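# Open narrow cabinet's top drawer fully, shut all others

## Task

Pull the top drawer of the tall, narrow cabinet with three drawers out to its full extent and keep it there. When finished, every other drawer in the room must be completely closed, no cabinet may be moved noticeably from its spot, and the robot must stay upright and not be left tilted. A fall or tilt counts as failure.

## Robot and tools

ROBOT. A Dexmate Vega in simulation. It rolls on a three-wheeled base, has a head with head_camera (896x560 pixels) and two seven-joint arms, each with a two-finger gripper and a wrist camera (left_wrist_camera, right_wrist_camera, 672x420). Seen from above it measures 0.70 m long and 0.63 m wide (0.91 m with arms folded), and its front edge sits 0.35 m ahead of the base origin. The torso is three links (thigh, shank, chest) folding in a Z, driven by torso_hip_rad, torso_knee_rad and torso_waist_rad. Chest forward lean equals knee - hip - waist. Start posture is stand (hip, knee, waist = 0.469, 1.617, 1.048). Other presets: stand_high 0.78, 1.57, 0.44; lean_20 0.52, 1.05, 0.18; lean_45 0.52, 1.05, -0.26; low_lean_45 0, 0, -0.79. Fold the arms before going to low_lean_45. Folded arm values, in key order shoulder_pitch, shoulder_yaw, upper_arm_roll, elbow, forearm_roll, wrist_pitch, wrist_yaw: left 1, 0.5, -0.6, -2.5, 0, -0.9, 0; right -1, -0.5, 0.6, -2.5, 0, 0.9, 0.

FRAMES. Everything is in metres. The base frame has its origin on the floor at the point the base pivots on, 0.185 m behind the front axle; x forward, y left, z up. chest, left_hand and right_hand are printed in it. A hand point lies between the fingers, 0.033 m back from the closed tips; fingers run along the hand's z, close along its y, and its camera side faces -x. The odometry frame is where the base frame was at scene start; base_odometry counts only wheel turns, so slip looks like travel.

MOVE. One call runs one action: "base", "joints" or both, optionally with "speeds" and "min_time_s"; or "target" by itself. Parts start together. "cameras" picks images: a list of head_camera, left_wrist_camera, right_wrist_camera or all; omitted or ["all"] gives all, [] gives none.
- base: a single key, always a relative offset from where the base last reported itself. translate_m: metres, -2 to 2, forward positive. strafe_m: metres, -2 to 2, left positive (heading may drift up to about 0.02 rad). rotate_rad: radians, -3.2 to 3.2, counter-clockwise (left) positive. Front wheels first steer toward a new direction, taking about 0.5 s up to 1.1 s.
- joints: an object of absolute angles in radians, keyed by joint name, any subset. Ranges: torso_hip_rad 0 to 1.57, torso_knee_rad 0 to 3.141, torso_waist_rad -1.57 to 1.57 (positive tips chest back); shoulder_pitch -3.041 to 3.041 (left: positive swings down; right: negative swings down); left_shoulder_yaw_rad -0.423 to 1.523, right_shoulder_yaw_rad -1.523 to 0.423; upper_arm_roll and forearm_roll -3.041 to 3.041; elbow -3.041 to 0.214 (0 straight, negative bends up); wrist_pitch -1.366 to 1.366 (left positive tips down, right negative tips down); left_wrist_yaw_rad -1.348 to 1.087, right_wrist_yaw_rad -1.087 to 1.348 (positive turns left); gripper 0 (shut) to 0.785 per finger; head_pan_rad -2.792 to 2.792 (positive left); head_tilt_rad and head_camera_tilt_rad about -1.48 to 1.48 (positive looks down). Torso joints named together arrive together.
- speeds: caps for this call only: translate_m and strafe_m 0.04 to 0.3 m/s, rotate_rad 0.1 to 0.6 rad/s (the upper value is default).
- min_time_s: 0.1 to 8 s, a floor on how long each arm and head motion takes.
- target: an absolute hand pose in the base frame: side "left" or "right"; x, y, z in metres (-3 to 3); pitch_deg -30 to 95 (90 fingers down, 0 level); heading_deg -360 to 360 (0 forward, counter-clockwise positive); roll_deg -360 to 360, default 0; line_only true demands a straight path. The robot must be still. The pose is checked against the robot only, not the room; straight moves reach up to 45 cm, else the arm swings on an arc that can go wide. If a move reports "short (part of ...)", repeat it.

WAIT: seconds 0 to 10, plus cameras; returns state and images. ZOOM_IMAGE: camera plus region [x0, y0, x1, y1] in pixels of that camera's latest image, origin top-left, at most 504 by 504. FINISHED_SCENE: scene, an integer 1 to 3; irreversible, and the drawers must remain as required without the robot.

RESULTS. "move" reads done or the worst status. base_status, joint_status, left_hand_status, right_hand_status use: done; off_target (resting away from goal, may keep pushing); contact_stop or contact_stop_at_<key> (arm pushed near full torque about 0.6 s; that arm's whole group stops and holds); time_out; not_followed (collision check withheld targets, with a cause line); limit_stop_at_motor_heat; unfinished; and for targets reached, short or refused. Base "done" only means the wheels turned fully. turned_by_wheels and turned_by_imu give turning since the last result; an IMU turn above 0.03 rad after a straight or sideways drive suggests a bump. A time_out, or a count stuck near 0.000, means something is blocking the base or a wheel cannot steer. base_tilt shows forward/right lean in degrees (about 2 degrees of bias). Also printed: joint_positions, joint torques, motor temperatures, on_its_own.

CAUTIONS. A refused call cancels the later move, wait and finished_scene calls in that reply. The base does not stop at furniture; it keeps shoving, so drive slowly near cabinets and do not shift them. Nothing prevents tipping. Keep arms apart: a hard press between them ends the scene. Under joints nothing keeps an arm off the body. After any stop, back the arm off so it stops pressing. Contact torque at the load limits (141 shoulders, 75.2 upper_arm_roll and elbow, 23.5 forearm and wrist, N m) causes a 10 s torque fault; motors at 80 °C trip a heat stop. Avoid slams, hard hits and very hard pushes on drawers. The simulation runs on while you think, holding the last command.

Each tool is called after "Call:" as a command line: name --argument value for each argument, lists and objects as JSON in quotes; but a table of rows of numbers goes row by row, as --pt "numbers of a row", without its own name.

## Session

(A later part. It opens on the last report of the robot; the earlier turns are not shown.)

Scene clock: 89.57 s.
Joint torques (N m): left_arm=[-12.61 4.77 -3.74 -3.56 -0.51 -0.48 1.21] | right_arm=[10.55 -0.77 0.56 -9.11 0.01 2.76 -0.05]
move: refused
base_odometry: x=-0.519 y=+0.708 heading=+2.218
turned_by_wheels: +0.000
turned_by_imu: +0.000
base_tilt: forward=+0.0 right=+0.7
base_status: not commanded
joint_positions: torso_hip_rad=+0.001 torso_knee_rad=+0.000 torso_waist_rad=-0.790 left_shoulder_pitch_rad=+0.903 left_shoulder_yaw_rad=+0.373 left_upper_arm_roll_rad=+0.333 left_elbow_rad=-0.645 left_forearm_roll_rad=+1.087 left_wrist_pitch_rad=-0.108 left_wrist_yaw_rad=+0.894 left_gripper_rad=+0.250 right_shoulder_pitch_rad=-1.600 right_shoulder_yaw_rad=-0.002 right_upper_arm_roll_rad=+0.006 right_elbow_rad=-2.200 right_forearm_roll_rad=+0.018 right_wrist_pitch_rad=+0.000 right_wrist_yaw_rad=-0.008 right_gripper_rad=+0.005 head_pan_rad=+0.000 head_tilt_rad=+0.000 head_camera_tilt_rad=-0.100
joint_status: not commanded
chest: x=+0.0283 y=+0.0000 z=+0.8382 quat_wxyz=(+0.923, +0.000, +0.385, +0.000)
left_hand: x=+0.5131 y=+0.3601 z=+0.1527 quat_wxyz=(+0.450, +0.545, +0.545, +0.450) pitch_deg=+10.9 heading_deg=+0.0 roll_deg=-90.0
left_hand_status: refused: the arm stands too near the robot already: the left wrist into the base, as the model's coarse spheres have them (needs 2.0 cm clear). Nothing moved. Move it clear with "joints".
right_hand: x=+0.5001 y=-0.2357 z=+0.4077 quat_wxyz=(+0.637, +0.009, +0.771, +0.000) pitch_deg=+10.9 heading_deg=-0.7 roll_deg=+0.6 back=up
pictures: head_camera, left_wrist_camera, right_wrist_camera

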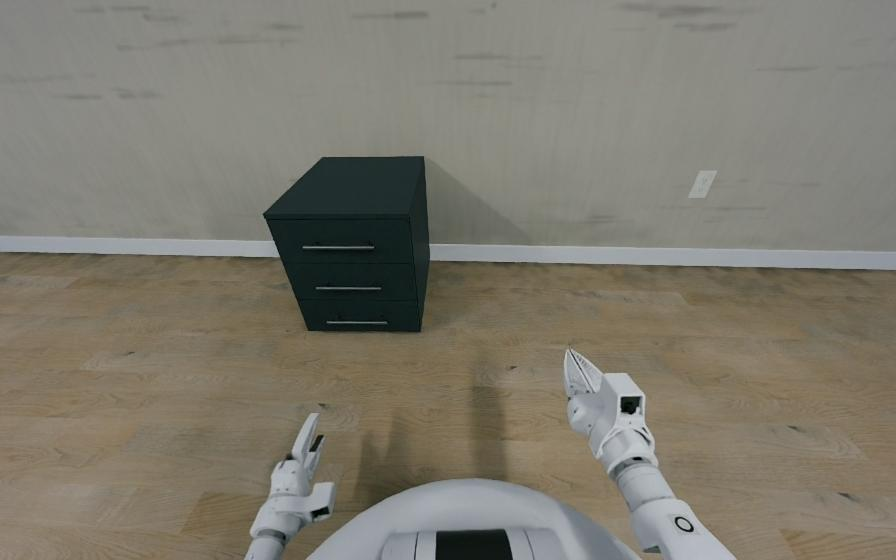

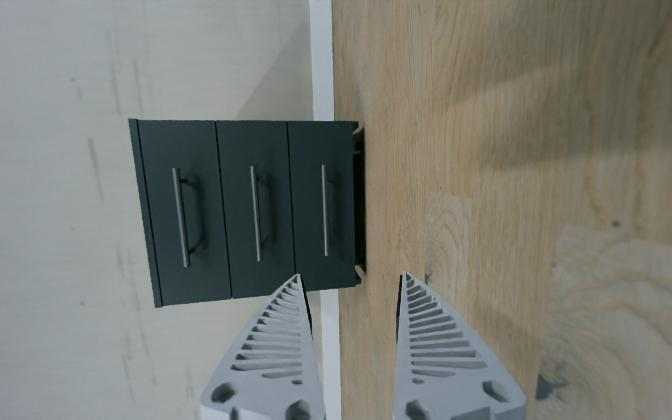

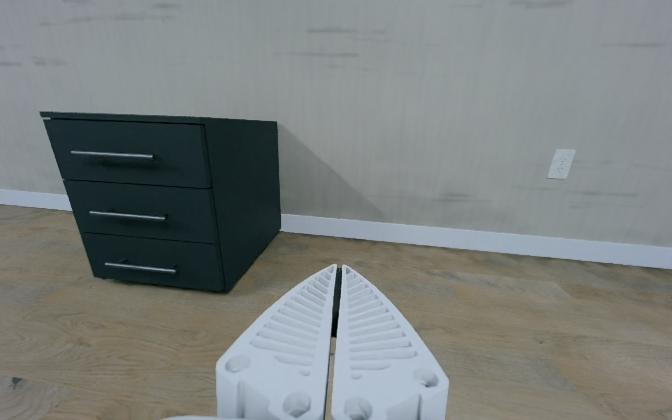

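Call:
move --joints '{"left_shoulder_pitch_rad": 0.65, "left_elbow_rad": -0.8}' --cameras '[]'

Call:
move --target '{"side": "left", "x": 0.72, "y": 0.36, "z": 0.115, "pitch_deg": 0, "heading_deg": 0, "roll_deg": 90}'

Scene clock: 92.07 s.
Joint torques (N m): left_arm=[-22.41 2.54 -4.21 -6.59 -0.32 -0.08 1.26] | right_arm=[10.12 -1.84 1.05 -8.4 0.27 3.06 0.04]
move: done
base_odometry: x=-0.519 y=+0.708 heading=+2.218
turned_by_wheels: +0.000
turned_by_imu: +0.000
base_tilt: forward=+0.0 right=+0.8
base_status: not commanded
joint_positions: torso_hip_rad=+0.001 torso_knee_rad=+0.000 torso_waist_rad=-0.790 left_shoulder_pitch_rad=+0.654 left_shoulder_yaw_rad=+0.373 left_upper_arm_roll_rad=+0.333 left_elbow_rad=-0.797 left_forearm_roll_rad=+1.087 left_wrist_pitch_rad=-0.108 left_wrist_yaw_rad=+0.894 left_gripper_rad=+0.250 right_shoulder_pitch_rad=-1.600 right_shoulder_yaw_rad=-0.002 right_upper_arm_roll_rad=+0.006 right_elbow_rad=-2.200 right_forearm_roll_rad=+0.018 right_wrist_pitch_rad=+0.000 right_wrist_yaw_rad=-0.008 right_gripper_rad=+0.005 head_pan_rad=+0.000 head_tilt_rad=+0.000 head_camera_tilt_rad=-0.100
joint_status: all done
chest: x=+0.0283 y=+0.0000 z=+0.8382 quat_wxyz=(+0.923, +0.000, +0.385, +0.000)
left_hand: x=+0.6972 y=+0.3184 z=+0.3669 quat_wxyz=(+0.571, +0.452, +0.446, +0.520) pitch_deg=-11.1 heading_deg=-3.1 roll_deg=+87.7
right_hand: x=+0.5001 y=-0.2357 z=+0.4077 quat_wxyz=(+0.637, +0.009, +0.771, +0.000) pitch_deg=+10.9 heading_deg=-0.7 roll_deg=+0.6 back=up

Scene clock: 92.37 s.
Joint torques (N m): left_arm=[-22.26 2.43 -4.3 -5.58 -0.56 -0.26 1.27] | right_arm=[10.2 -1.57 0.44 -8.83 -0.01 2.36 -0.03]
move: refused
base_odometry: x=-0.519 y=+0.708 heading=+2.218
turned_by_wheels: +0.000
turned_by_imu: +0.000
base_tilt: forward=+0.0 right=+0.8
base_status: not commanded
joint_positions: torso_hip_rad=+0.001 torso_knee_rad=+0.000 torso_waist_rad=-0.790 left_shoulder_pitch_rad=+0.652 left_shoulder_yaw_rad=+0.373 left_upper_arm_roll_rad=+0.333 left_elbow_rad=-0.799 left_forearm_roll_rad=+1.087 left_wrist_pitch_rad=-0.108 left_wrist_yaw_rad=+0.894 left_gripper_rad=+0.250 right_shoulder_pitch_rad=-1.600 right_shoulder_yaw_rad=-0.002 right_upper_arm_roll_rad=+0.006 right_elbow_rad=-2.200 right_forearm_roll_rad=+0.018 right_wrist_pitch_rad=+0.000 right_wrist_yaw_rad=-0.008 right_gripper_rad=+0.005 head_pan_rad=+0.000 head_tilt_rad=+0.000 head_camera_tilt_rad=-0.100
joint_status: not commanded
chest: x=+0.0283 y=+0.0000 z=+0.8382 quat_wxyz=(+0.923, +0.000, +0.385, +0.000)
left_hand: x=+0.6983 y=+0.3181 z=+0.3689 quat_wxyz=(+0.572, +0.452, +0.445, +0.521) pitch_deg=-11.3 heading_deg=-3.1 roll_deg=+87.7
left_hand_status: refused: the arm stands too near the robot already: the left forearm within 1.9 cm of the base (limit 2.0). Nothing moved. Move it clear with "joints".
right_hand: x=+0.5001 y=-0.2357 z=+0.4077 quat_wxyz=(+0.637, +0.009, +0.771, +0.000) pitch_deg=+10.9 heading_deg=-0.7 roll_deg=+0.6 back=up
pictures: head_camera, left_wrist_camera, right_wrist_camera

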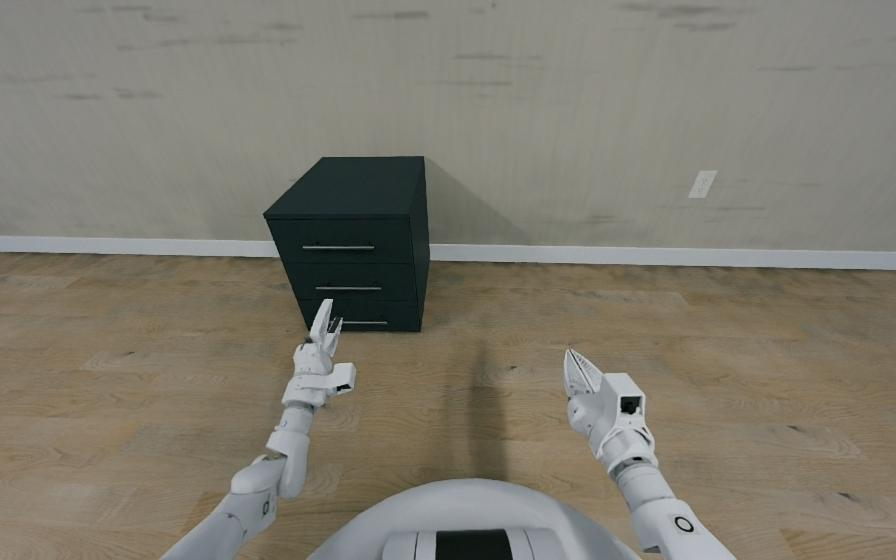

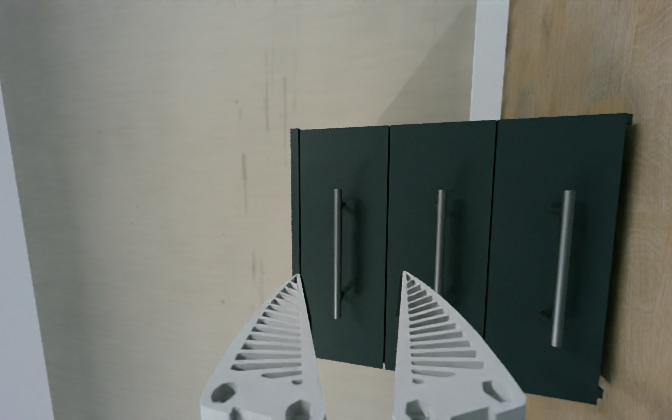

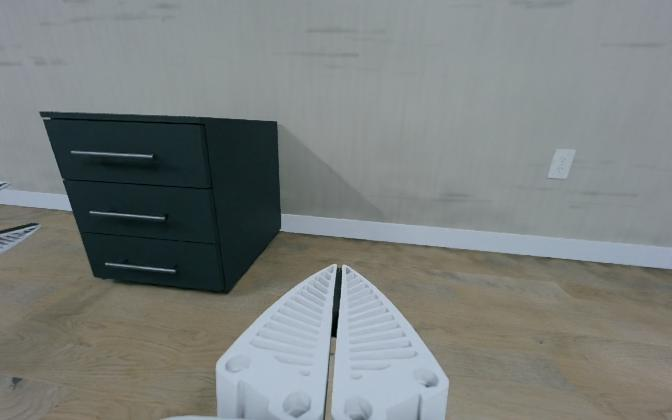

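Call:
move --joints '{"left_shoulder_pitch_rad": 0.6, "left_shoulder_yaw_rad": 0.5}' --cameras '[]'

Call:
move --target '{"side": "left", "x": 0.72, "y": 0.40, "z": 0.115, "pitch_deg": 0, "heading_deg": 0, "roll_deg": 90}'

Scene clock: 94.37 s.
Joint torques (N m): left_arm=[-23.79 10.52 -5.32 -4.4 -0.62 0.64 1.34] | right_arm=[10.04 -0.96 0.36 -8.28 0.03 3.27 -0.18]
move: done
base_odometry: x=-0.519 y=+0.708 heading=+2.218
turned_by_wheels: +0.000
turned_by_imu: +0.000
base_tilt: forward=+0.0 right=+0.8
base_status: not commanded
joint_positions: torso_hip_rad=+0.001 torso_knee_rad=+0.000 torso_waist_rad=-0.790 left_shoulder_pitch_rad=+0.602 left_shoulder_yaw_rad=+0.496 left_upper_arm_roll_rad=+0.333 left_elbow_rad=-0.800 left_forearm_roll_rad=+1.087 left_wrist_pitch_rad=-0.108 left_wrist_yaw_rad=+0.894 left_gripper_rad=+0.250 right_shoulder_pitch_rad=-1.600 right_shoulder_yaw_rad=-0.002 right_upper_arm_roll_rad=+0.006 right_elbow_rad=-2.200 right_forearm_roll_rad=+0.018 right_wrist_pitch_rad=+0.000 right_wrist_yaw_rad=-0.008 right_gripper_rad=+0.005 head_pan_rad=+0.000 head_tilt_rad=+0.000 head_camera_tilt_rad=-0.100
joint_status: all done
chest: x=+0.0283 y=+0.0000 z=+0.8382 quat_wxyz=(+0.923, +0.000, +0.385, +0.000)
left_hand: x=+0.7186 y=+0.3799 z=+0.4183 quat_wxyz=(+0.550, +0.468, +0.402, +0.563) pitch_deg=-13.8 heading_deg=-3.6 roll_deg=-85.0
right_hand: x=+0.5001 y=-0.2357 z=+0.4077 quat_wxyz=(+0.637, +0.009, +0.771, +0.000) pitch_deg=+10.9 heading_deg=-0.7 roll_deg=+0.6 back=up

Scene clock: 94.67 s.
Joint torques (N m): left_arm=[-23.7 9 -5.74 -5.44 -0.45 0.14 0.99] | right_arm=[10.38 -0.88 1.08 -7.77 -0.02 3.25 0.04]
move: refused
base_odometry: x=-0.519 y=+0.708 heading=+2.218
turned_by_wheels: +0.000
turned_by_imu: +0.000
base_tilt: forward=+0.0 right=+0.8
base_status: not commanded
joint_positions: torso_hip_rad=+0.001 torso_knee_rad=+0.000 torso_waist_rad=-0.790 left_shoulder_pitch_rad=+0.601 left_shoulder_yaw_rad=+0.498 left_upper_arm_roll_rad=+0.333 left_elbow_rad=-0.800 left_forearm_roll_rad=+1.087 left_wrist_pitch_rad=-0.108 left_wrist_yaw_rad=+0.894 left_gripper_rad=+0.250 right_shoulder_pitch_rad=-1.600 right_shoulder_yaw_rad=-0.002 right_upper_arm_roll_rad=+0.006 right_elbow_rad=-2.200 right_forearm_roll_rad=+0.018 right_wrist_pitch_rad=+0.000 right_wrist_yaw_rad=-0.008 right_gripper_rad=+0.005 head_pan_rad=+0.000 head_tilt_rad=+0.000 head_camera_tilt_rad=-0.100
joint_status: not commanded
chest: x=+0.0283 y=+0.0000 z=+0.8382 quat_wxyz=(+0.923, +0.000, +0.385, +0.000)
left_hand: x=+0.7189 y=+0.3808 z=+0.4191 quat_wxyz=(+0.549, +0.468, +0.401, +0.564) pitch_deg=-13.8 heading_deg=-3.6 roll_deg=-84.9
left_hand_status: refused: no posture of the arm gets there (out of reach): the closest leaves the hand 14.9 cm and 2 deg from the pose. Nothing moved.
right_hand: x=+0.5001 y=-0.2357 z=+0.4077 quat_wxyz=(+0.637, +0.009, +0.771, +0.000) pitch_deg=+10.9 heading_deg=-0.7 roll_deg=+0.6 back=up
pictures: head_camera, left_wrist_camera, right_wrist_camera

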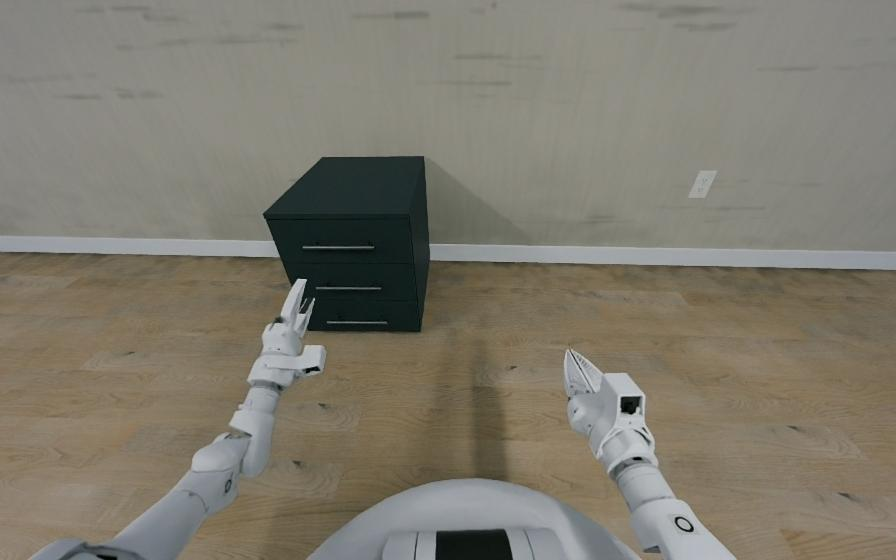

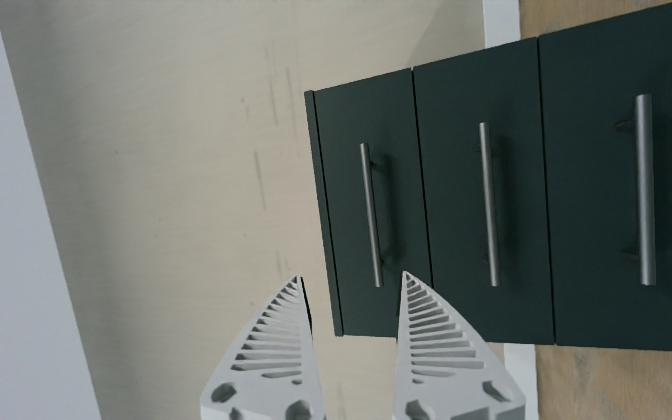

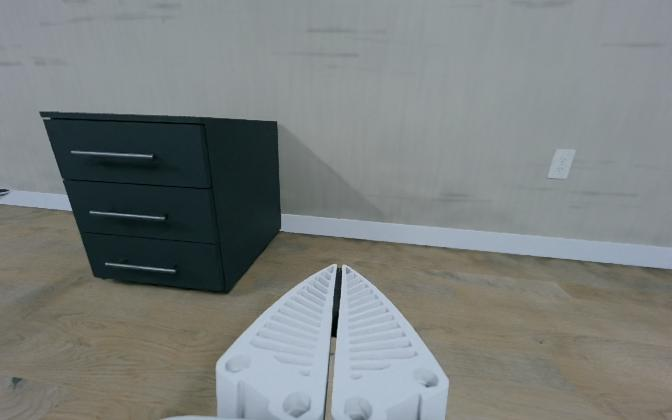

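Call:
move --target '{"side": "left", "x": 0.62, "y": 0.42, "z": 0.12, "pitch_deg": 35, "heading_deg": 0, "roll_deg": 90}' --cameras '["head_camera", "left_wrist_camera"]'

Scene clock: 99.00 s.
Joint torques (N m): left_arm=[-21.95 4.59 -4.07 -3.84 -0.63 -0.08 0.87] | right_arm=[8.79 -0.61 0.21 -8.2 0.03 2.78 -0.22]
move: done
base_odometry: x=-0.519 y=+0.708 heading=+2.218
turned_by_wheels: +0.000
turned_by_imu: +0.000
base_tilt: forward=+0.0 right=+0.8
base_status: not commanded
joint_positions: torso_hip_rad=+0.001 torso_knee_rad=+0.000 torso_waist_rad=-0.790 left_shoulder_pitch_rad=+0.711 left_shoulder_yaw_rad=+0.559 left_upper_arm_roll_rad=+0.344 left_elbow_rad=-0.848 left_forearm_roll_rad=+0.937 left_wrist_pitch_rad=-0.137 left_wrist_yaw_rad=+0.101 left_gripper_rad=+0.250 right_shoulder_pitch_rad=-1.600 right_shoulder_yaw_rad=-0.002 right_upper_arm_roll_rad=+0.006 right_elbow_rad=-2.200 right_forearm_roll_rad=+0.018 right_wrist_pitch_rad=+0.000 right_wrist_yaw_rad=-0.008 right_gripper_rad=+0.005 head_pan_rad=+0.000 head_tilt_rad=+0.000 head_camera_tilt_rad=-0.100
joint_status: not commanded
chest: x=+0.0283 y=+0.0000 z=+0.8382 quat_wxyz=(+0.923, +0.000, +0.385, +0.000)
left_hand: x=+0.6207 y=+0.4200 z=+0.1215 quat_wxyz=(+0.328, +0.627, +0.626, +0.328) pitch_deg=+34.7 heading_deg=+0.0 roll_deg=-90.0
left_hand_status: reached (straight line, planned for 2.9 s): 2 mm and 0.3 deg off.
right_hand: x=+0.5001 y=-0.2357 z=+0.4077 quat_wxyz=(+0.637, +0.009, +0.771, +0.000) pitch_deg=+10.9 heading_deg=-0.7 roll_deg=+0.6 back=up

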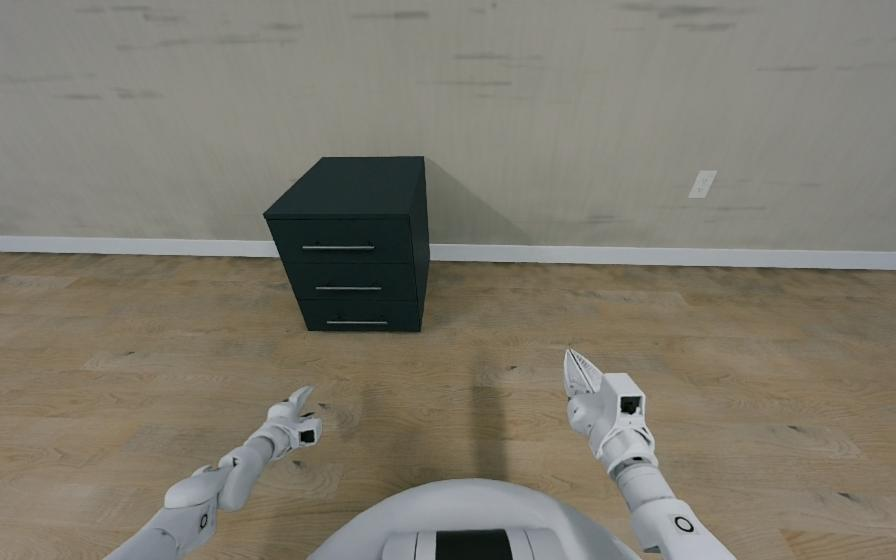

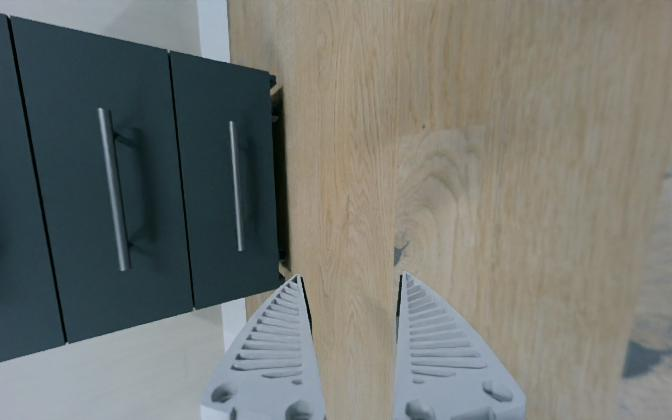

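Call:
move --target '{"side": "left", "x": 0.62, "y": 0.38, "z": 0.122, "pitch_deg": 35, "heading_deg": 0, "roll_deg": 90}' --cameras '["left_wrist_camera"]'

Call:
move --base '{"translate_m": 0.2}' --speeds '{"translate_m": 0.15}' --joints '{"left_gripper_rad": 0.18}' --cameras '["head_camera", "left_wrist_camera"]'

Scene clock: 102.17 s.
Joint torques (N m): left_arm=[-9.34 3.67 -7.33 -4.12 0.19 0.33 0.72] | right_arm=[9.76 -1.52 0.52 -8.19 0.07 3 -0.13]
move: done
base_odometry: x=-0.519 y=+0.708 heading=+2.218
turned_by_wheels: +0.000
turned_by_imu: +0.000
base_tilt: forward=+0.0 right=+0.8
base_status: not commanded
joint_positions: torso_hip_rad=+0.001 torso_knee_rad=+0.000 torso_waist_rad=-0.790 left_shoulder_pitch_rad=+0.771 left_shoulder_yaw_rad=+0.524 left_upper_arm_roll_rad=+0.345 left_elbow_rad=-0.996 left_forearm_roll_rad=+0.953 left_wrist_pitch_rad=-0.026 left_wrist_yaw_rad=+0.038 left_gripper_rad=+0.250 right_shoulder_pitch_rad=-1.600 right_shoulder_yaw_rad=-0.002 right_upper_arm_roll_rad=+0.006 right_elbow_rad=-2.200 right_forearm_roll_rad=+0.018 right_wrist_pitch_rad=+0.000 right_wrist_yaw_rad=-0.008 right_gripper_rad=+0.005 head_pan_rad=+0.000 head_tilt_rad=+0.000 head_camera_tilt_rad=-0.100
joint_status: not commanded
chest: x=+0.0283 y=+0.0000 z=+0.8382 quat_wxyz=(+0.923, +0.000, +0.385, +0.000)
left_hand: x=+0.6201 y=+0.3810 z=+0.1219 quat_wxyz=(+0.326, +0.627, +0.627, +0.327) pitch_deg=+35.0 heading_deg=+0.0 roll_deg=-90.0
left_hand_status: reached (straight line, planned for 0.8 s): 1 mm and 0.0 deg off.
right_hand: x=+0.5001 y=-0.2357 z=+0.4077 quat_wxyz=(+0.637, +0.009, +0.771, +0.000) pitch_deg=+10.9 heading_deg=-0.7 roll_deg=+0.6 back=up

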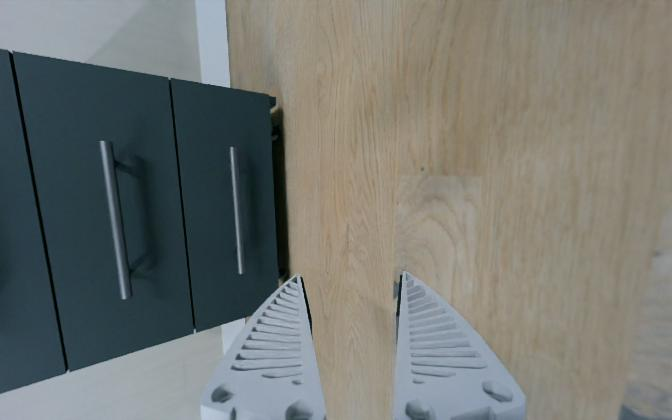

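Scene clock: 104.40 s.
Joint torques (N m): left_arm=[-8.83 4.9 -7.48 -4.61 -0.16 0.39 0.54] | right_arm=[10.36 -0.95 0.64 -7.53 0.08 3.26 0.08]
move: done
base_odometry: x=-0.639 y=+0.867 heading=+2.219
turned_by_wheels: +0.001
turned_by_imu: +0.000
base_tilt: forward=+0.1 right=+0.7
base_status: done
joint_positions: torso_hip_rad=+0.001 torso_knee_rad=+0.000 torso_waist_rad=-0.790 left_shoulder_pitch_rad=+0.773 left_shoulder_yaw_rad=+0.523 left_upper_arm_roll_rad=+0.345 left_elbow_rad=-1.000 left_forearm_roll_rad=+0.954 left_wrist_pitch_rad=-0.024 left_wrist_yaw_rad=+0.037 left_gripper_rad=+0.180 right_shoulder_pitch_rad=-1.600 right_shoulder_yaw_rad=-0.002 right_upper_arm_roll_rad=+0.006 right_elbow_rad=-2.200 right_forearm_roll_rad=+0.018 right_wrist_pitch_rad=+0.000 right_wrist_yaw_rad=-0.008 right_gripper_rad=+0.005 head_pan_rad=+0.000 head_tilt_rad=+0.000 head_camera_tilt_rad=-0.100
joint_status: all done
chest: x=+0.0283 y=+0.0000 z=+0.8382 quat_wxyz=(+0.923, +0.000, +0.385, +0.000)
left_hand: x=+0.6200 y=+0.3801 z=+0.1220 quat_wxyz=(+0.326, +0.627, +0.627, +0.327) pitch_deg=+35.0 heading_deg=+0.0 roll_deg=-90.0
right_hand: x=+0.5001 y=-0.2357 z=+0.4077 quat_wxyz=(+0.637, +0.009, +0.771, +0.000) pitch_deg=+10.9 heading_deg=-0.7 roll_deg=+0.6 back=up

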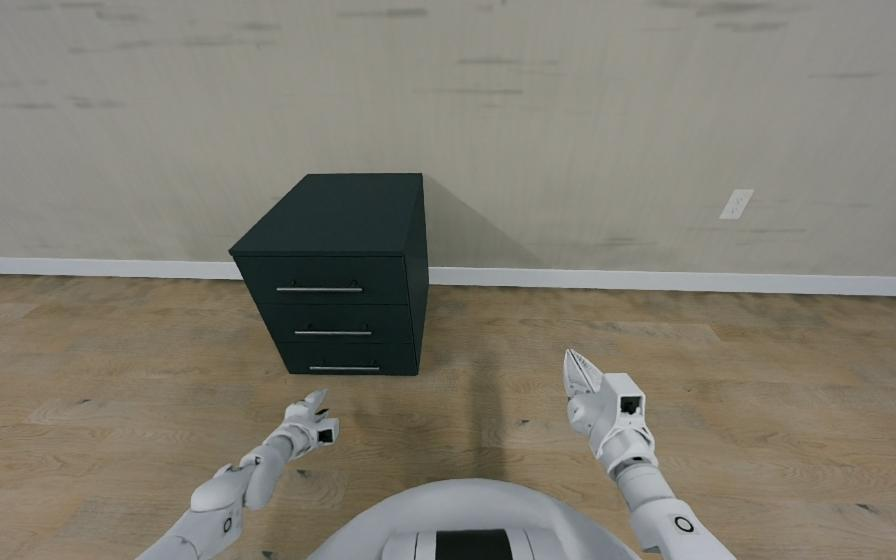

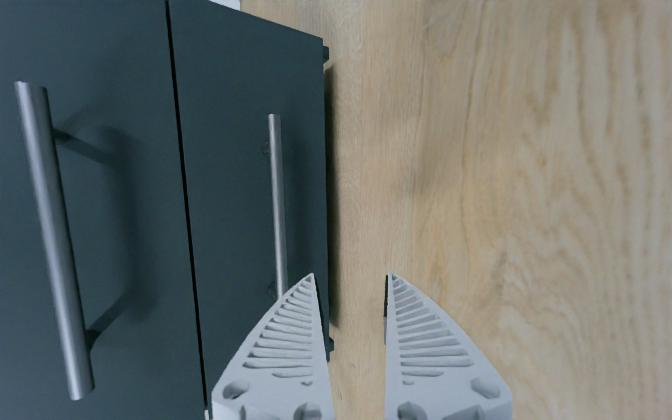

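Call:
move --base '{"translate_m": 0.08}' --speeds '{"translate_m": 0.1}' --cameras '["head_camera", "left_wrist_camera"]'

Scene clock: 106.17 s.
Joint torques (N m): left_arm=[-13.9 4.03 -7.44 -4.96 -0.18 0.27 0.46] | right_arm=[9.46 -1.18 0.38 -8.47 0.03 2.3 0]
move: done
base_odometry: x=-0.688 y=+0.931 heading=+2.220
turned_by_wheels: +0.001
turned_by_imu: +0.001
base_tilt: forward=+0.0 right=+0.8
base_status: done
joint_positions: torso_hip_rad=+0.001 torso_knee_rad=+0.000 torso_waist_rad=-0.790 left_shoulder_pitch_rad=+0.773 left_shoulder_yaw_rad=+0.523 left_upper_arm_roll_rad=+0.345 left_elbow_rad=-1.000 left_forearm_roll_rad=+0.954 left_wrist_pitch_rad=-0.024 left_wrist_yaw_rad=+0.037 left_gripper_rad=+0.180 right_shoulder_pitch_rad=-1.600 right_shoulder_yaw_rad=-0.002 right_upper_arm_roll_rad=+0.006 right_elbow_rad=-2.200 right_forearm_roll_rad=+0.018 right_wrist_pitch_rad=+0.000 right_wrist_yaw_rad=-0.008 right_gripper_rad=+0.005 head_pan_rad=+0.000 head_tilt_rad=+0.000 head_camera_tilt_rad=-0.100
joint_status: not commanded
chest: x=+0.0282 y=+0.0000 z=+0.8382 quat_wxyz=(+0.923, +0.000, +0.385, +0.000)
left_hand: x=+0.6199 y=+0.3801 z=+0.1220 quat_wxyz=(+0.326, +0.627, +0.627, +0.327) pitch_deg=+35.0 heading_deg=+0.0 roll_deg=-90.0
right_hand: x=+0.5001 y=-0.2357 z=+0.4077 quat_wxyz=(+0.637, +0.009, +0.771, +0.000) pitch_deg=+10.9 heading_deg=-0.7 roll_deg=+0.6 back=up

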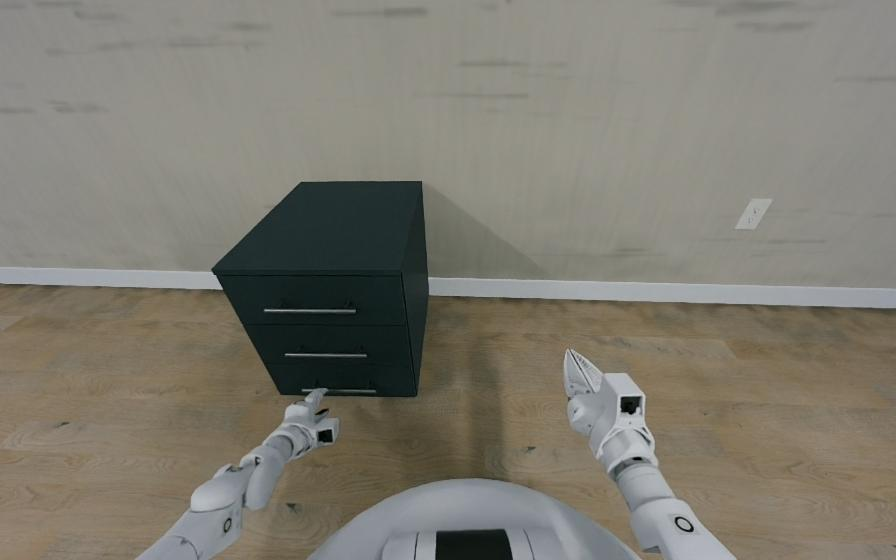

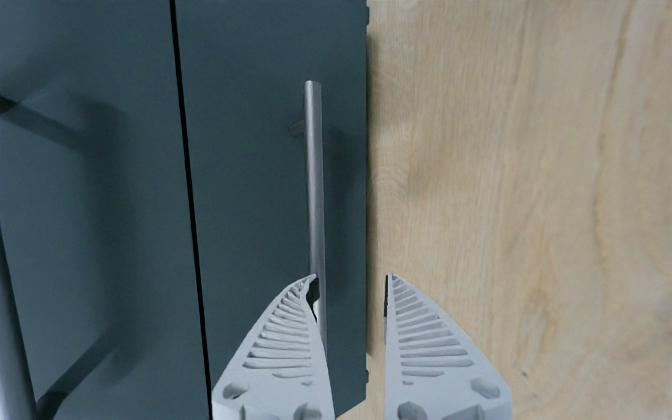

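Call:
zoom_image --camera "left_wrist_camera" --region '[200, 180, 480, 420]'

Call:
zoom_image --camera "head_camera" --region '[240, 340, 420, 480]'

Scaled by 1.800 (camera's finer frame: 960x600).

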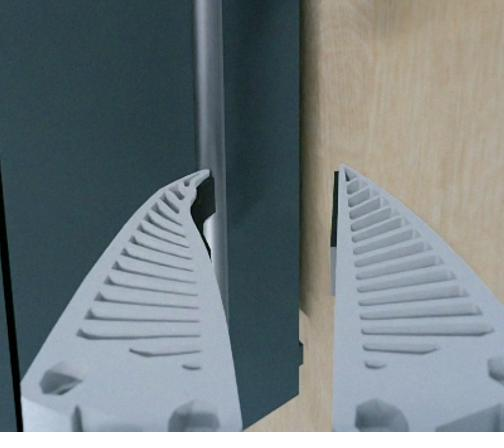

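Scaled by 2.800 (camera's finer frame: 960x600).

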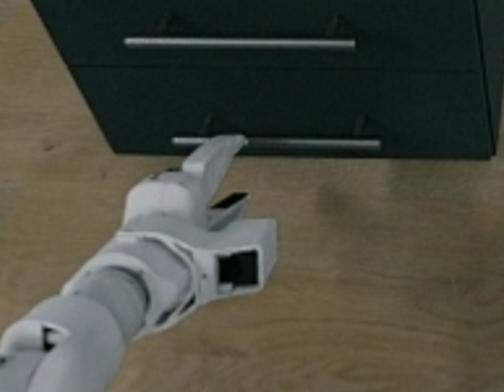

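Call:
move --base '{"translate_m": -0.05}' --speeds '{"translate_m": 0.1}' --cameras '[]'

Call:
move --target '{"side": "left", "x": 0.62, "y": 0.38, "z": 0.14, "pitch_deg": 35, "heading_deg": 0, "roll_deg": 90}' --cameras '["left_wrist_camera"]'

Call:
move --base '{"translate_m": 0.06}' --speeds '{"translate_m": 0.1}' --cameras '["head_camera", "left_wrist_camera"]'

Scene clock: 108.10 s.
Joint torques (N m): left_arm=[-12.84 3.97 -6.64 -4.48 -0.01 -0.42 0.78] | right_arm=[9.98 0.38 0.54 -8.81 0.08 2.75 -0.09]
move: done
base_odometry: x=-0.657 y=+0.891 heading=+2.220
turned_by_wheels: +0.000
turned_by_imu: +0.000
base_tilt: forward=+0.1 right=+0.7
base_status: done
joint_positions: torso_hip_rad=+0.001 torso_knee_rad=+0.000 torso_waist_rad=-0.790 left_shoulder_pitch_rad=+0.773 left_shoulder_yaw_rad=+0.523 left_upper_arm_roll_rad=+0.345 left_elbow_rad=-1.000 left_forearm_roll_rad=+0.954 left_wrist_pitch_rad=-0.024 left_wrist_yaw_rad=+0.036 left_gripper_rad=+0.180 right_shoulder_pitch_rad=-1.600 right_shoulder_yaw_rad=-0.002 right_upper_arm_roll_rad=+0.006 right_elbow_rad=-2.200 right_forearm_roll_rad=+0.018 right_wrist_pitch_rad=+0.000 right_wrist_yaw_rad=-0.008 right_gripper_rad=+0.005 head_pan_rad=+0.000 head_tilt_rad=+0.000 head_camera_tilt_rad=-0.100
joint_status: not commanded
chest: x=+0.0283 y=+0.0000 z=+0.8382 quat_wxyz=(+0.923, +0.000, +0.385, +0.000)
left_hand: x=+0.6199 y=+0.3801 z=+0.1219 quat_wxyz=(+0.326, +0.627, +0.627, +0.326) pitch_deg=+35.0 heading_deg=+0.0 roll_deg=-90.0
right_hand: x=+0.5001 y=-0.2357 z=+0.4077 quat_wxyz=(+0.637, +0.009, +0.771, +0.000) pitch_deg=+10.9 heading_deg=-0.7 roll_deg=+0.6 back=up

Scene clock: 109.93 s.
Joint torques (N m): left_arm=[-8.24 9.03 -9.95 -4.52 -0.32 0.55 0.6] | right_arm=[8.61 -0.6 0.29 -9.27 0.01 2.55 0.05]
move: done
base_odometry: x=-0.657 y=+0.891 heading=+2.220
turned_by_wheels: +0.000
turned_by_imu: +0.000
base_tilt: forward=+0.1 right=+0.7
base_status: not commanded
joint_positions: torso_hip_rad=+0.001 torso_knee_rad=+0.000 torso_waist_rad=-0.790 left_shoulder_pitch_rad=+0.825 left_shoulder_yaw_rad=+0.553 left_upper_arm_roll_rad=+0.315 left_elbow_rad=-1.124 left_forearm_roll_rad=+0.942 left_wrist_pitch_rad=+0.011 left_wrist_yaw_rad=-0.026 left_gripper_rad=+0.180 right_shoulder_pitch_rad=-1.600 right_shoulder_yaw_rad=-0.002 right_upper_arm_roll_rad=+0.006 right_elbow_rad=-2.200 right_forearm_roll_rad=+0.018 right_wrist_pitch_rad=+0.000 right_wrist_yaw_rad=-0.008 right_gripper_rad=+0.005 head_pan_rad=+0.000 head_tilt_rad=+0.000 head_camera_tilt_rad=-0.100
joint_status: not commanded
chest: x=+0.0283 y=+0.0000 z=+0.8382 quat_wxyz=(+0.923, +0.000, +0.385, +0.000)
left_hand: x=+0.6200 y=+0.3798 z=+0.1393 quat_wxyz=(+0.326, +0.627, +0.627, +0.326) pitch_deg=+35.0 heading_deg=+0.0 roll_deg=+90.0
left_hand_status: reached (straight line, planned for 0.7 s): 1 mm and 0.0 deg off.
right_hand: x=+0.5001 y=-0.2357 z=+0.4077 quat_wxyz=(+0.637, +0.009, +0.771, +0.000) pitch_deg=+10.9 heading_deg=-0.7 roll_deg=+0.6 back=up

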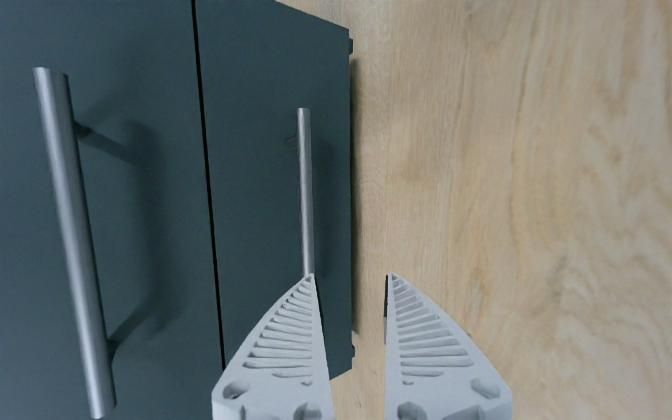

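Scene clock: 111.30 s.
Joint torques (N m): left_arm=[-7.99 9.08 -11.19 -5.7 -0.25 0.4 1] | right_arm=[10.6 -1.25 0.89 -8.89 0.14 3.24 0.02]
move: done
base_odometry: x=-0.694 y=+0.939 heading=+2.221
turned_by_wheels: +0.001
turned_by_imu: +0.001
base_tilt: forward=+0.0 right=+0.8
base_status: done
joint_positions: torso_hip_rad=+0.001 torso_knee_rad=+0.000 torso_waist_rad=-0.790 left_shoulder_pitch_rad=+0.827 left_shoulder_yaw_rad=+0.554 left_upper_arm_roll_rad=+0.315 left_elbow_rad=-1.128 left_forearm_roll_rad=+0.942 left_wrist_pitch_rad=+0.012 left_wrist_yaw_rad=-0.028 left_gripper_rad=+0.180 right_shoulder_pitch_rad=-1.600 right_shoulder_yaw_rad=-0.002 right_upper_arm_roll_rad=+0.006 right_elbow_rad=-2.200 right_forearm_roll_rad=+0.018 right_wrist_pitch_rad=+0.000 right_wrist_yaw_rad=-0.008 right_gripper_rad=+0.005 head_pan_rad=+0.000 head_tilt_rad=+0.000 head_camera_tilt_rad=-0.100
joint_status: not commanded
chest: x=+0.0283 y=+0.0000 z=+0.8382 quat_wxyz=(+0.923, +0.000, +0.385, +0.000)
left_hand: x=+0.6199 y=+0.3798 z=+0.1399 quat_wxyz=(+0.327, +0.627, +0.627, +0.326) pitch_deg=+35.0 heading_deg=+0.0 roll_deg=+90.0
right_hand: x=+0.5001 y=-0.2357 z=+0.4077 quat_wxyz=(+0.637, +0.009, +0.771, +0.000) pitch_deg=+10.9 heading_deg=-0.7 roll_deg=+0.6 back=up

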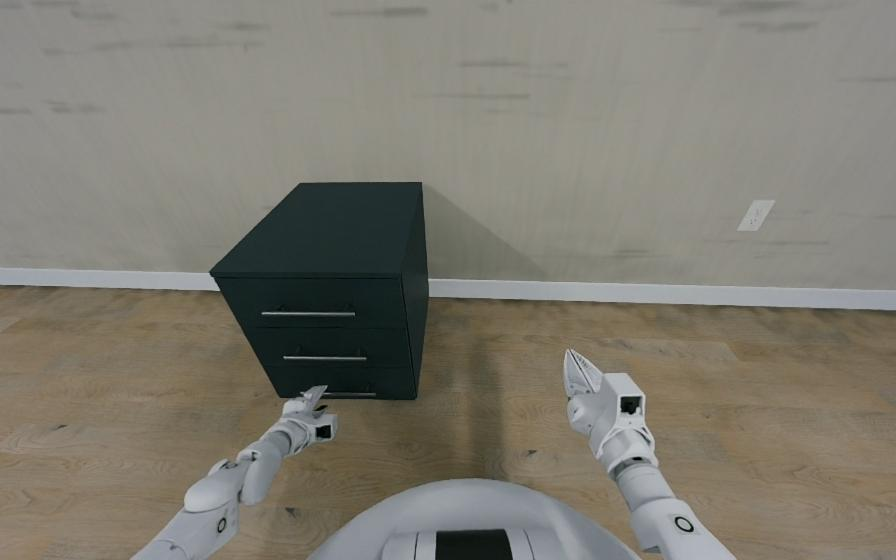

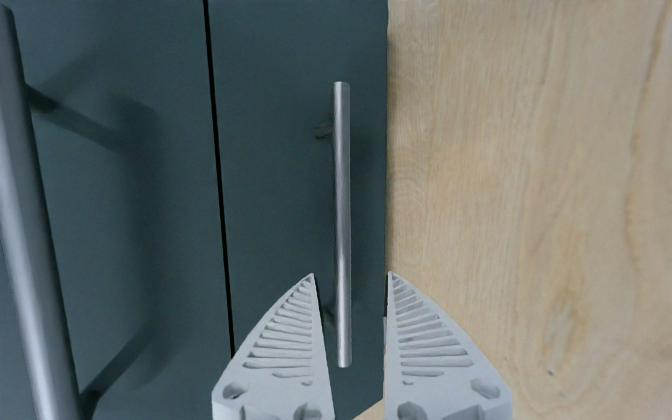

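Call:
move --base '{"translate_m": 0.022}' --speeds '{"translate_m": 0.06}' --cameras '["left_wrist_camera"]'

Call:
move --joints '{"left_gripper_rad": 0.0}' --cameras '["head_camera", "left_wrist_camera"]'

Scene clock: 112.67 s.
Joint torques (N m): left_arm=[-9.39 10.04 -10.25 -4.3 -0.53 0.55 0.5] | right_arm=[10.76 -0.86 0.26 -9.01 0.14 2.58 0.02]
move: done
base_odometry: x=-0.707 y=+0.957 heading=+2.222
turned_by_wheels: +0.001
turned_by_imu: +0.001
base_tilt: forward=+0.1 right=+0.7
base_status: done
joint_positions: torso_hip_rad=+0.001 torso_knee_rad=+0.000 torso_waist_rad=-0.790 left_shoulder_pitch_rad=+0.827 left_shoulder_yaw_rad=+0.554 left_upper_arm_roll_rad=+0.315 left_elbow_rad=-1.128 left_forearm_roll_rad=+0.942 left_wrist_pitch_rad=+0.012 left_wrist_yaw_rad=-0.028 left_gripper_rad=+0.180 right_shoulder_pitch_rad=-1.600 right_shoulder_yaw_rad=-0.002 right_upper_arm_roll_rad=+0.006 right_elbow_rad=-2.200 right_forearm_roll_rad=+0.018 right_wrist_pitch_rad=+0.000 right_wrist_yaw_rad=-0.008 right_gripper_rad=+0.005 head_pan_rad=+0.000 head_tilt_rad=+0.000 head_camera_tilt_rad=-0.100
joint_status: not commanded
chest: x=+0.0283 y=+0.0000 z=+0.8382 quat_wxyz=(+0.923, +0.000, +0.385, +0.000)
left_hand: x=+0.6199 y=+0.3798 z=+0.1399 quat_wxyz=(+0.326, +0.627, +0.627, +0.326) pitch_deg=+35.0 heading_deg=+0.0 roll_deg=+90.0
right_hand: x=+0.5001 y=-0.2357 z=+0.4077 quat_wxyz=(+0.637, +0.009, +0.771, +0.000) pitch_deg=+10.9 heading_deg=-0.7 roll_deg=+0.6 back=up

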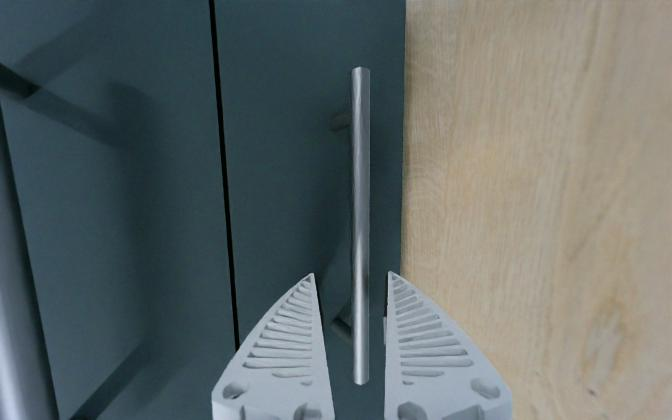

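Scene clock: 113.33 s.
Joint torques (N m): left_arm=[-14.14 9.88 -10.25 -7.46 -0.19 0.15 2.66] | right_arm=[8.95 -1.65 0.51 -8.65 0.24 2.8 0.11]
move: done
base_odometry: x=-0.707 y=+0.957 heading=+2.222
turned_by_wheels: +0.000
turned_by_imu: +0.000
base_tilt: forward=+0.1 right=+0.7
base_status: not commanded
joint_positions: torso_hip_rad=+0.001 torso_knee_rad=+0.000 torso_waist_rad=-0.790 left_shoulder_pitch_rad=+0.827 left_shoulder_yaw_rad=+0.554 left_upper_arm_roll_rad=+0.315 left_elbow_rad=-1.128 left_forearm_roll_rad=+0.942 left_wrist_pitch_rad=+0.012 left_wrist_yaw_rad=-0.029 left_gripper_rad=+0.000 right_shoulder_pitch_rad=-1.600 right_shoulder_yaw_rad=-0.002 right_upper_arm_roll_rad=+0.006 right_elbow_rad=-2.200 right_forearm_roll_rad=+0.018 right_wrist_pitch_rad=+0.000 right_wrist_yaw_rad=-0.008 right_gripper_rad=+0.005 head_pan_rad=+0.000 head_tilt_rad=+0.000 head_camera_tilt_rad=-0.100
joint_status: all done
chest: x=+0.0283 y=+0.0000 z=+0.8381 quat_wxyz=(+0.923, +0.000, +0.385, +0.000)
left_hand: x=+0.6195 y=+0.3799 z=+0.1393 quat_wxyz=(+0.326, +0.627, +0.627, +0.326) pitch_deg=+35.1 heading_deg=+0.0 roll_deg=-90.0
right_hand: x=+0.5001 y=-0.2357 z=+0.4076 quat_wxyz=(+0.637, +0.009, +0.771, +0.000) pitch_deg=+10.9 heading_deg=-0.7 roll_deg=+0.6 back=up

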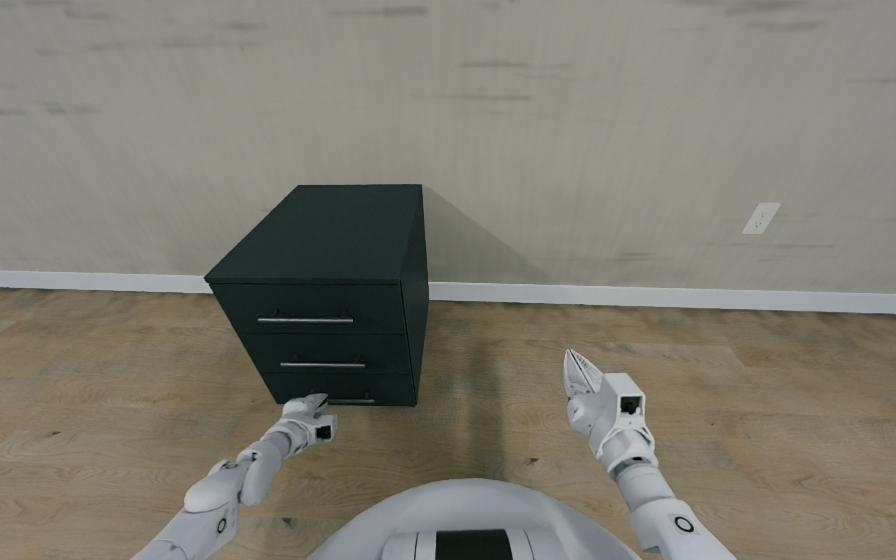

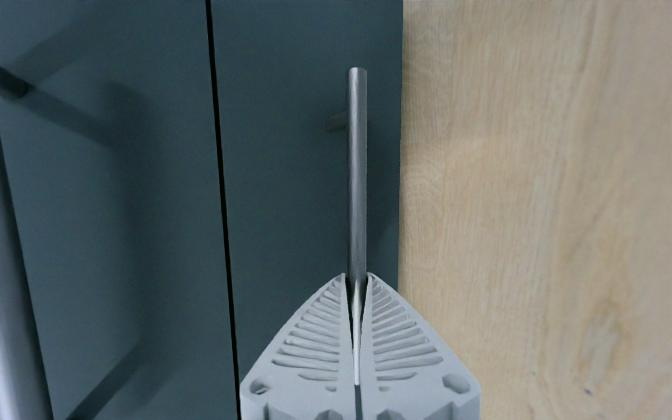

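Call:
move --base '{"translate_m": -0.3}' --speeds '{"translate_m": 0.1}' --cameras '["head_camera", "left_wrist_camera"]'

Scene clock: 117.53 s.
Joint torques (N m): left_arm=[-15.49 3.48 -5.49 -6.43 -0.53 -3.16 1.04] | right_arm=[9.49 -0.65 0.97 -8.43 0.19 2.59 0.02]
move: done
base_odometry: x=-0.525 y=+0.718 heading=+2.223
turned_by_wheels: +0.001
turned_by_imu: +0.002
base_tilt: forward=+0.0 right=+0.7
base_status: done
joint_positions: torso_hip_rad=+0.001 torso_knee_rad=+0.000 torso_waist_rad=-0.790 left_shoulder_pitch_rad=+0.827 left_shoulder_yaw_rad=+0.554 left_upper_arm_roll_rad=+0.314 left_elbow_rad=-1.128 left_forearm_roll_rad=+0.942 left_wrist_pitch_rad=+0.013 left_wrist_yaw_rad=-0.028 left_gripper_rad=+0.000 right_shoulder_pitch_rad=-1.600 right_shoulder_yaw_rad=-0.002 right_upper_arm_roll_rad=+0.006 right_elbow_rad=-2.200 right_forearm_roll_rad=+0.018 right_wrist_pitch_rad=+0.000 right_wrist_yaw_rad=-0.008 right_gripper_rad=+0.005 head_pan_rad=+0.000 head_tilt_rad=+0.000 head_camera_tilt_rad=-0.100
joint_status: not commanded
chest: x=+0.0283 y=+0.0000 z=+0.8382 quat_wxyz=(+0.923, +0.000, +0.385, +0.000)
left_hand: x=+0.6198 y=+0.3806 z=+0.1398 quat_wxyz=(+0.326, +0.627, +0.627, +0.327) pitch_deg=+35.0 heading_deg=+0.1 roll_deg=-89.9
right_hand: x=+0.5001 y=-0.2357 z=+0.4076 quat_wxyz=(+0.637, +0.009, +0.771, +0.000) pitch_deg=+10.9 heading_deg=-0.7 roll_deg=+0.6 back=up

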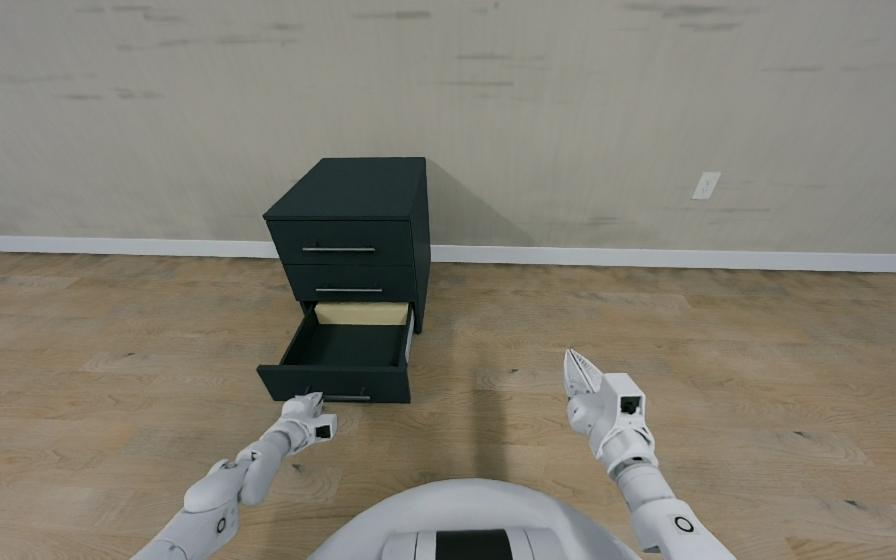

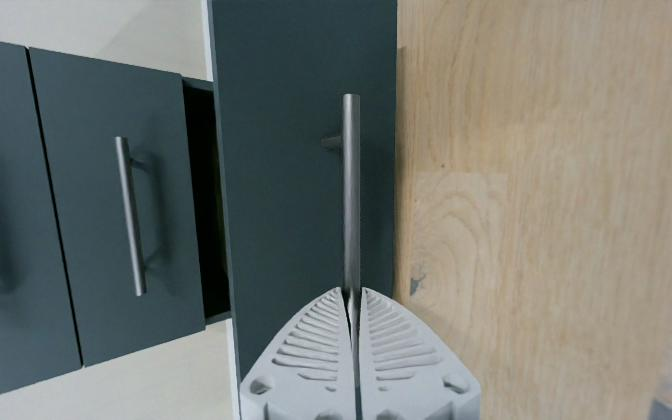

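Call:
move --joints '{"left_gripper_rad": 0.15}' --cameras '[]'

Call:
move --base '{"translate_m": 0.25}' --speeds '{"translate_m": 0.1}' --cameras '["head_camera", "left_wrist_camera"]'

Scene clock: 118.40 s.
Joint torques (N m): left_arm=[-14.39 5.35 -5.53 -5.06 -0.3 -0.61 1] | right_arm=[9.79 -1.22 0.76 -7.91 0.08 3.03 -0.04]
move: done
base_odometry: x=-0.525 y=+0.718 heading=+2.223
turned_by_wheels: +0.000
turned_by_imu: +0.000
base_tilt: forward=+0.1 right=+0.7
base_status: not commanded
joint_positions: torso_hip_rad=+0.001 torso_knee_rad=+0.000 torso_waist_rad=-0.790 left_shoulder_pitch_rad=+0.827 left_shoulder_yaw_rad=+0.554 left_upper_arm_roll_rad=+0.314 left_elbow_rad=-1.128 left_forearm_roll_rad=+0.942 left_wrist_pitch_rad=+0.012 left_wrist_yaw_rad=-0.028 left_gripper_rad=+0.150 right_shoulder_pitch_rad=-1.600 right_shoulder_yaw_rad=-0.002 right_upper_arm_roll_rad=+0.006 right_elbow_rad=-2.200 right_forearm_roll_rad=+0.018 right_wrist_pitch_rad=+0.000 right_wrist_yaw_rad=-0.008 right_gripper_rad=+0.005 head_pan_rad=+0.000 head_tilt_rad=+0.000 head_camera_tilt_rad=-0.100
joint_status: all done
chest: x=+0.0283 y=+0.0000 z=+0.8382 quat_wxyz=(+0.923, +0.000, +0.385, +0.000)
left_hand: x=+0.6198 y=+0.3802 z=+0.1398 quat_wxyz=(+0.326, +0.627, +0.627, +0.326) pitch_deg=+35.0 heading_deg=+0.0 roll_deg=-90.0
right_hand: x=+0.5001 y=-0.2357 z=+0.4076 quat_wxyz=(+0.637, +0.009, +0.771, +0.000) pitch_deg=+10.9 heading_deg=-0.7 roll_deg=+0.6 back=up

Scene clock: 121.67 s.
Joint torques (N m): left_arm=[-15.15 6.1 -5.99 -6.08 -0.43 0.48 1.06] | right_arm=[10.84 -0.32 0.83 -9.35 0.08 2.94 -0.16]
move: done
base_odometry: x=-0.676 y=+0.917 heading=+2.223
turned_by_wheels: +0.001
turned_by_imu: +0.000
base_tilt: forward=+0.1 right=+0.7
base_status: done
joint_positions: torso_hip_rad=+0.001 torso_knee_rad=+0.000 torso_waist_rad=-0.790 left_shoulder_pitch_rad=+0.827 left_shoulder_yaw_rad=+0.554 left_upper_arm_roll_rad=+0.314 left_elbow_rad=-1.128 left_forearm_roll_rad=+0.942 left_wrist_pitch_rad=+0.012 left_wrist_yaw_rad=-0.028 left_gripper_rad=+0.150 right_shoulder_pitch_rad=-1.600 right_shoulder_yaw_rad=-0.002 right_upper_arm_roll_rad=+0.006 right_elbow_rad=-2.200 right_forearm_roll_rad=+0.018 right_wrist_pitch_rad=+0.000 right_wrist_yaw_rad=-0.008 right_gripper_rad=+0.005 head_pan_rad=+0.000 head_tilt_rad=+0.000 head_camera_tilt_rad=-0.100
joint_status: not commanded
chest: x=+0.0283 y=+0.0000 z=+0.8382 quat_wxyz=(+0.923, +0.000, +0.385, +0.000)
left_hand: x=+0.6198 y=+0.3801 z=+0.1398 quat_wxyz=(+0.326, +0.627, +0.627, +0.326) pitch_deg=+35.0 heading_deg=+0.0 roll_deg=-90.0
right_hand: x=+0.5001 y=-0.2357 z=+0.4076 quat_wxyz=(+0.637, +0.009, +0.771, +0.000) pitch_deg=+10.9 heading_deg=-0.7 roll_deg=+0.6 back=up

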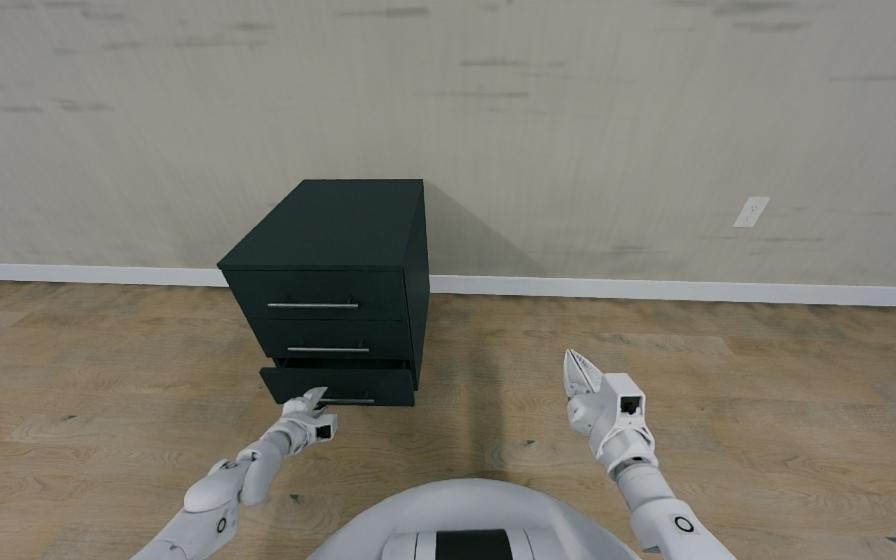

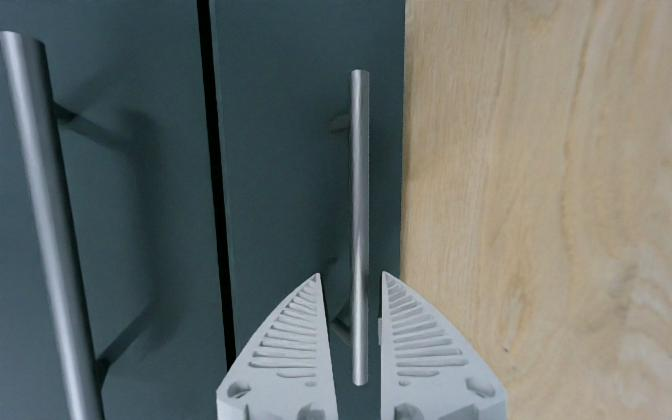

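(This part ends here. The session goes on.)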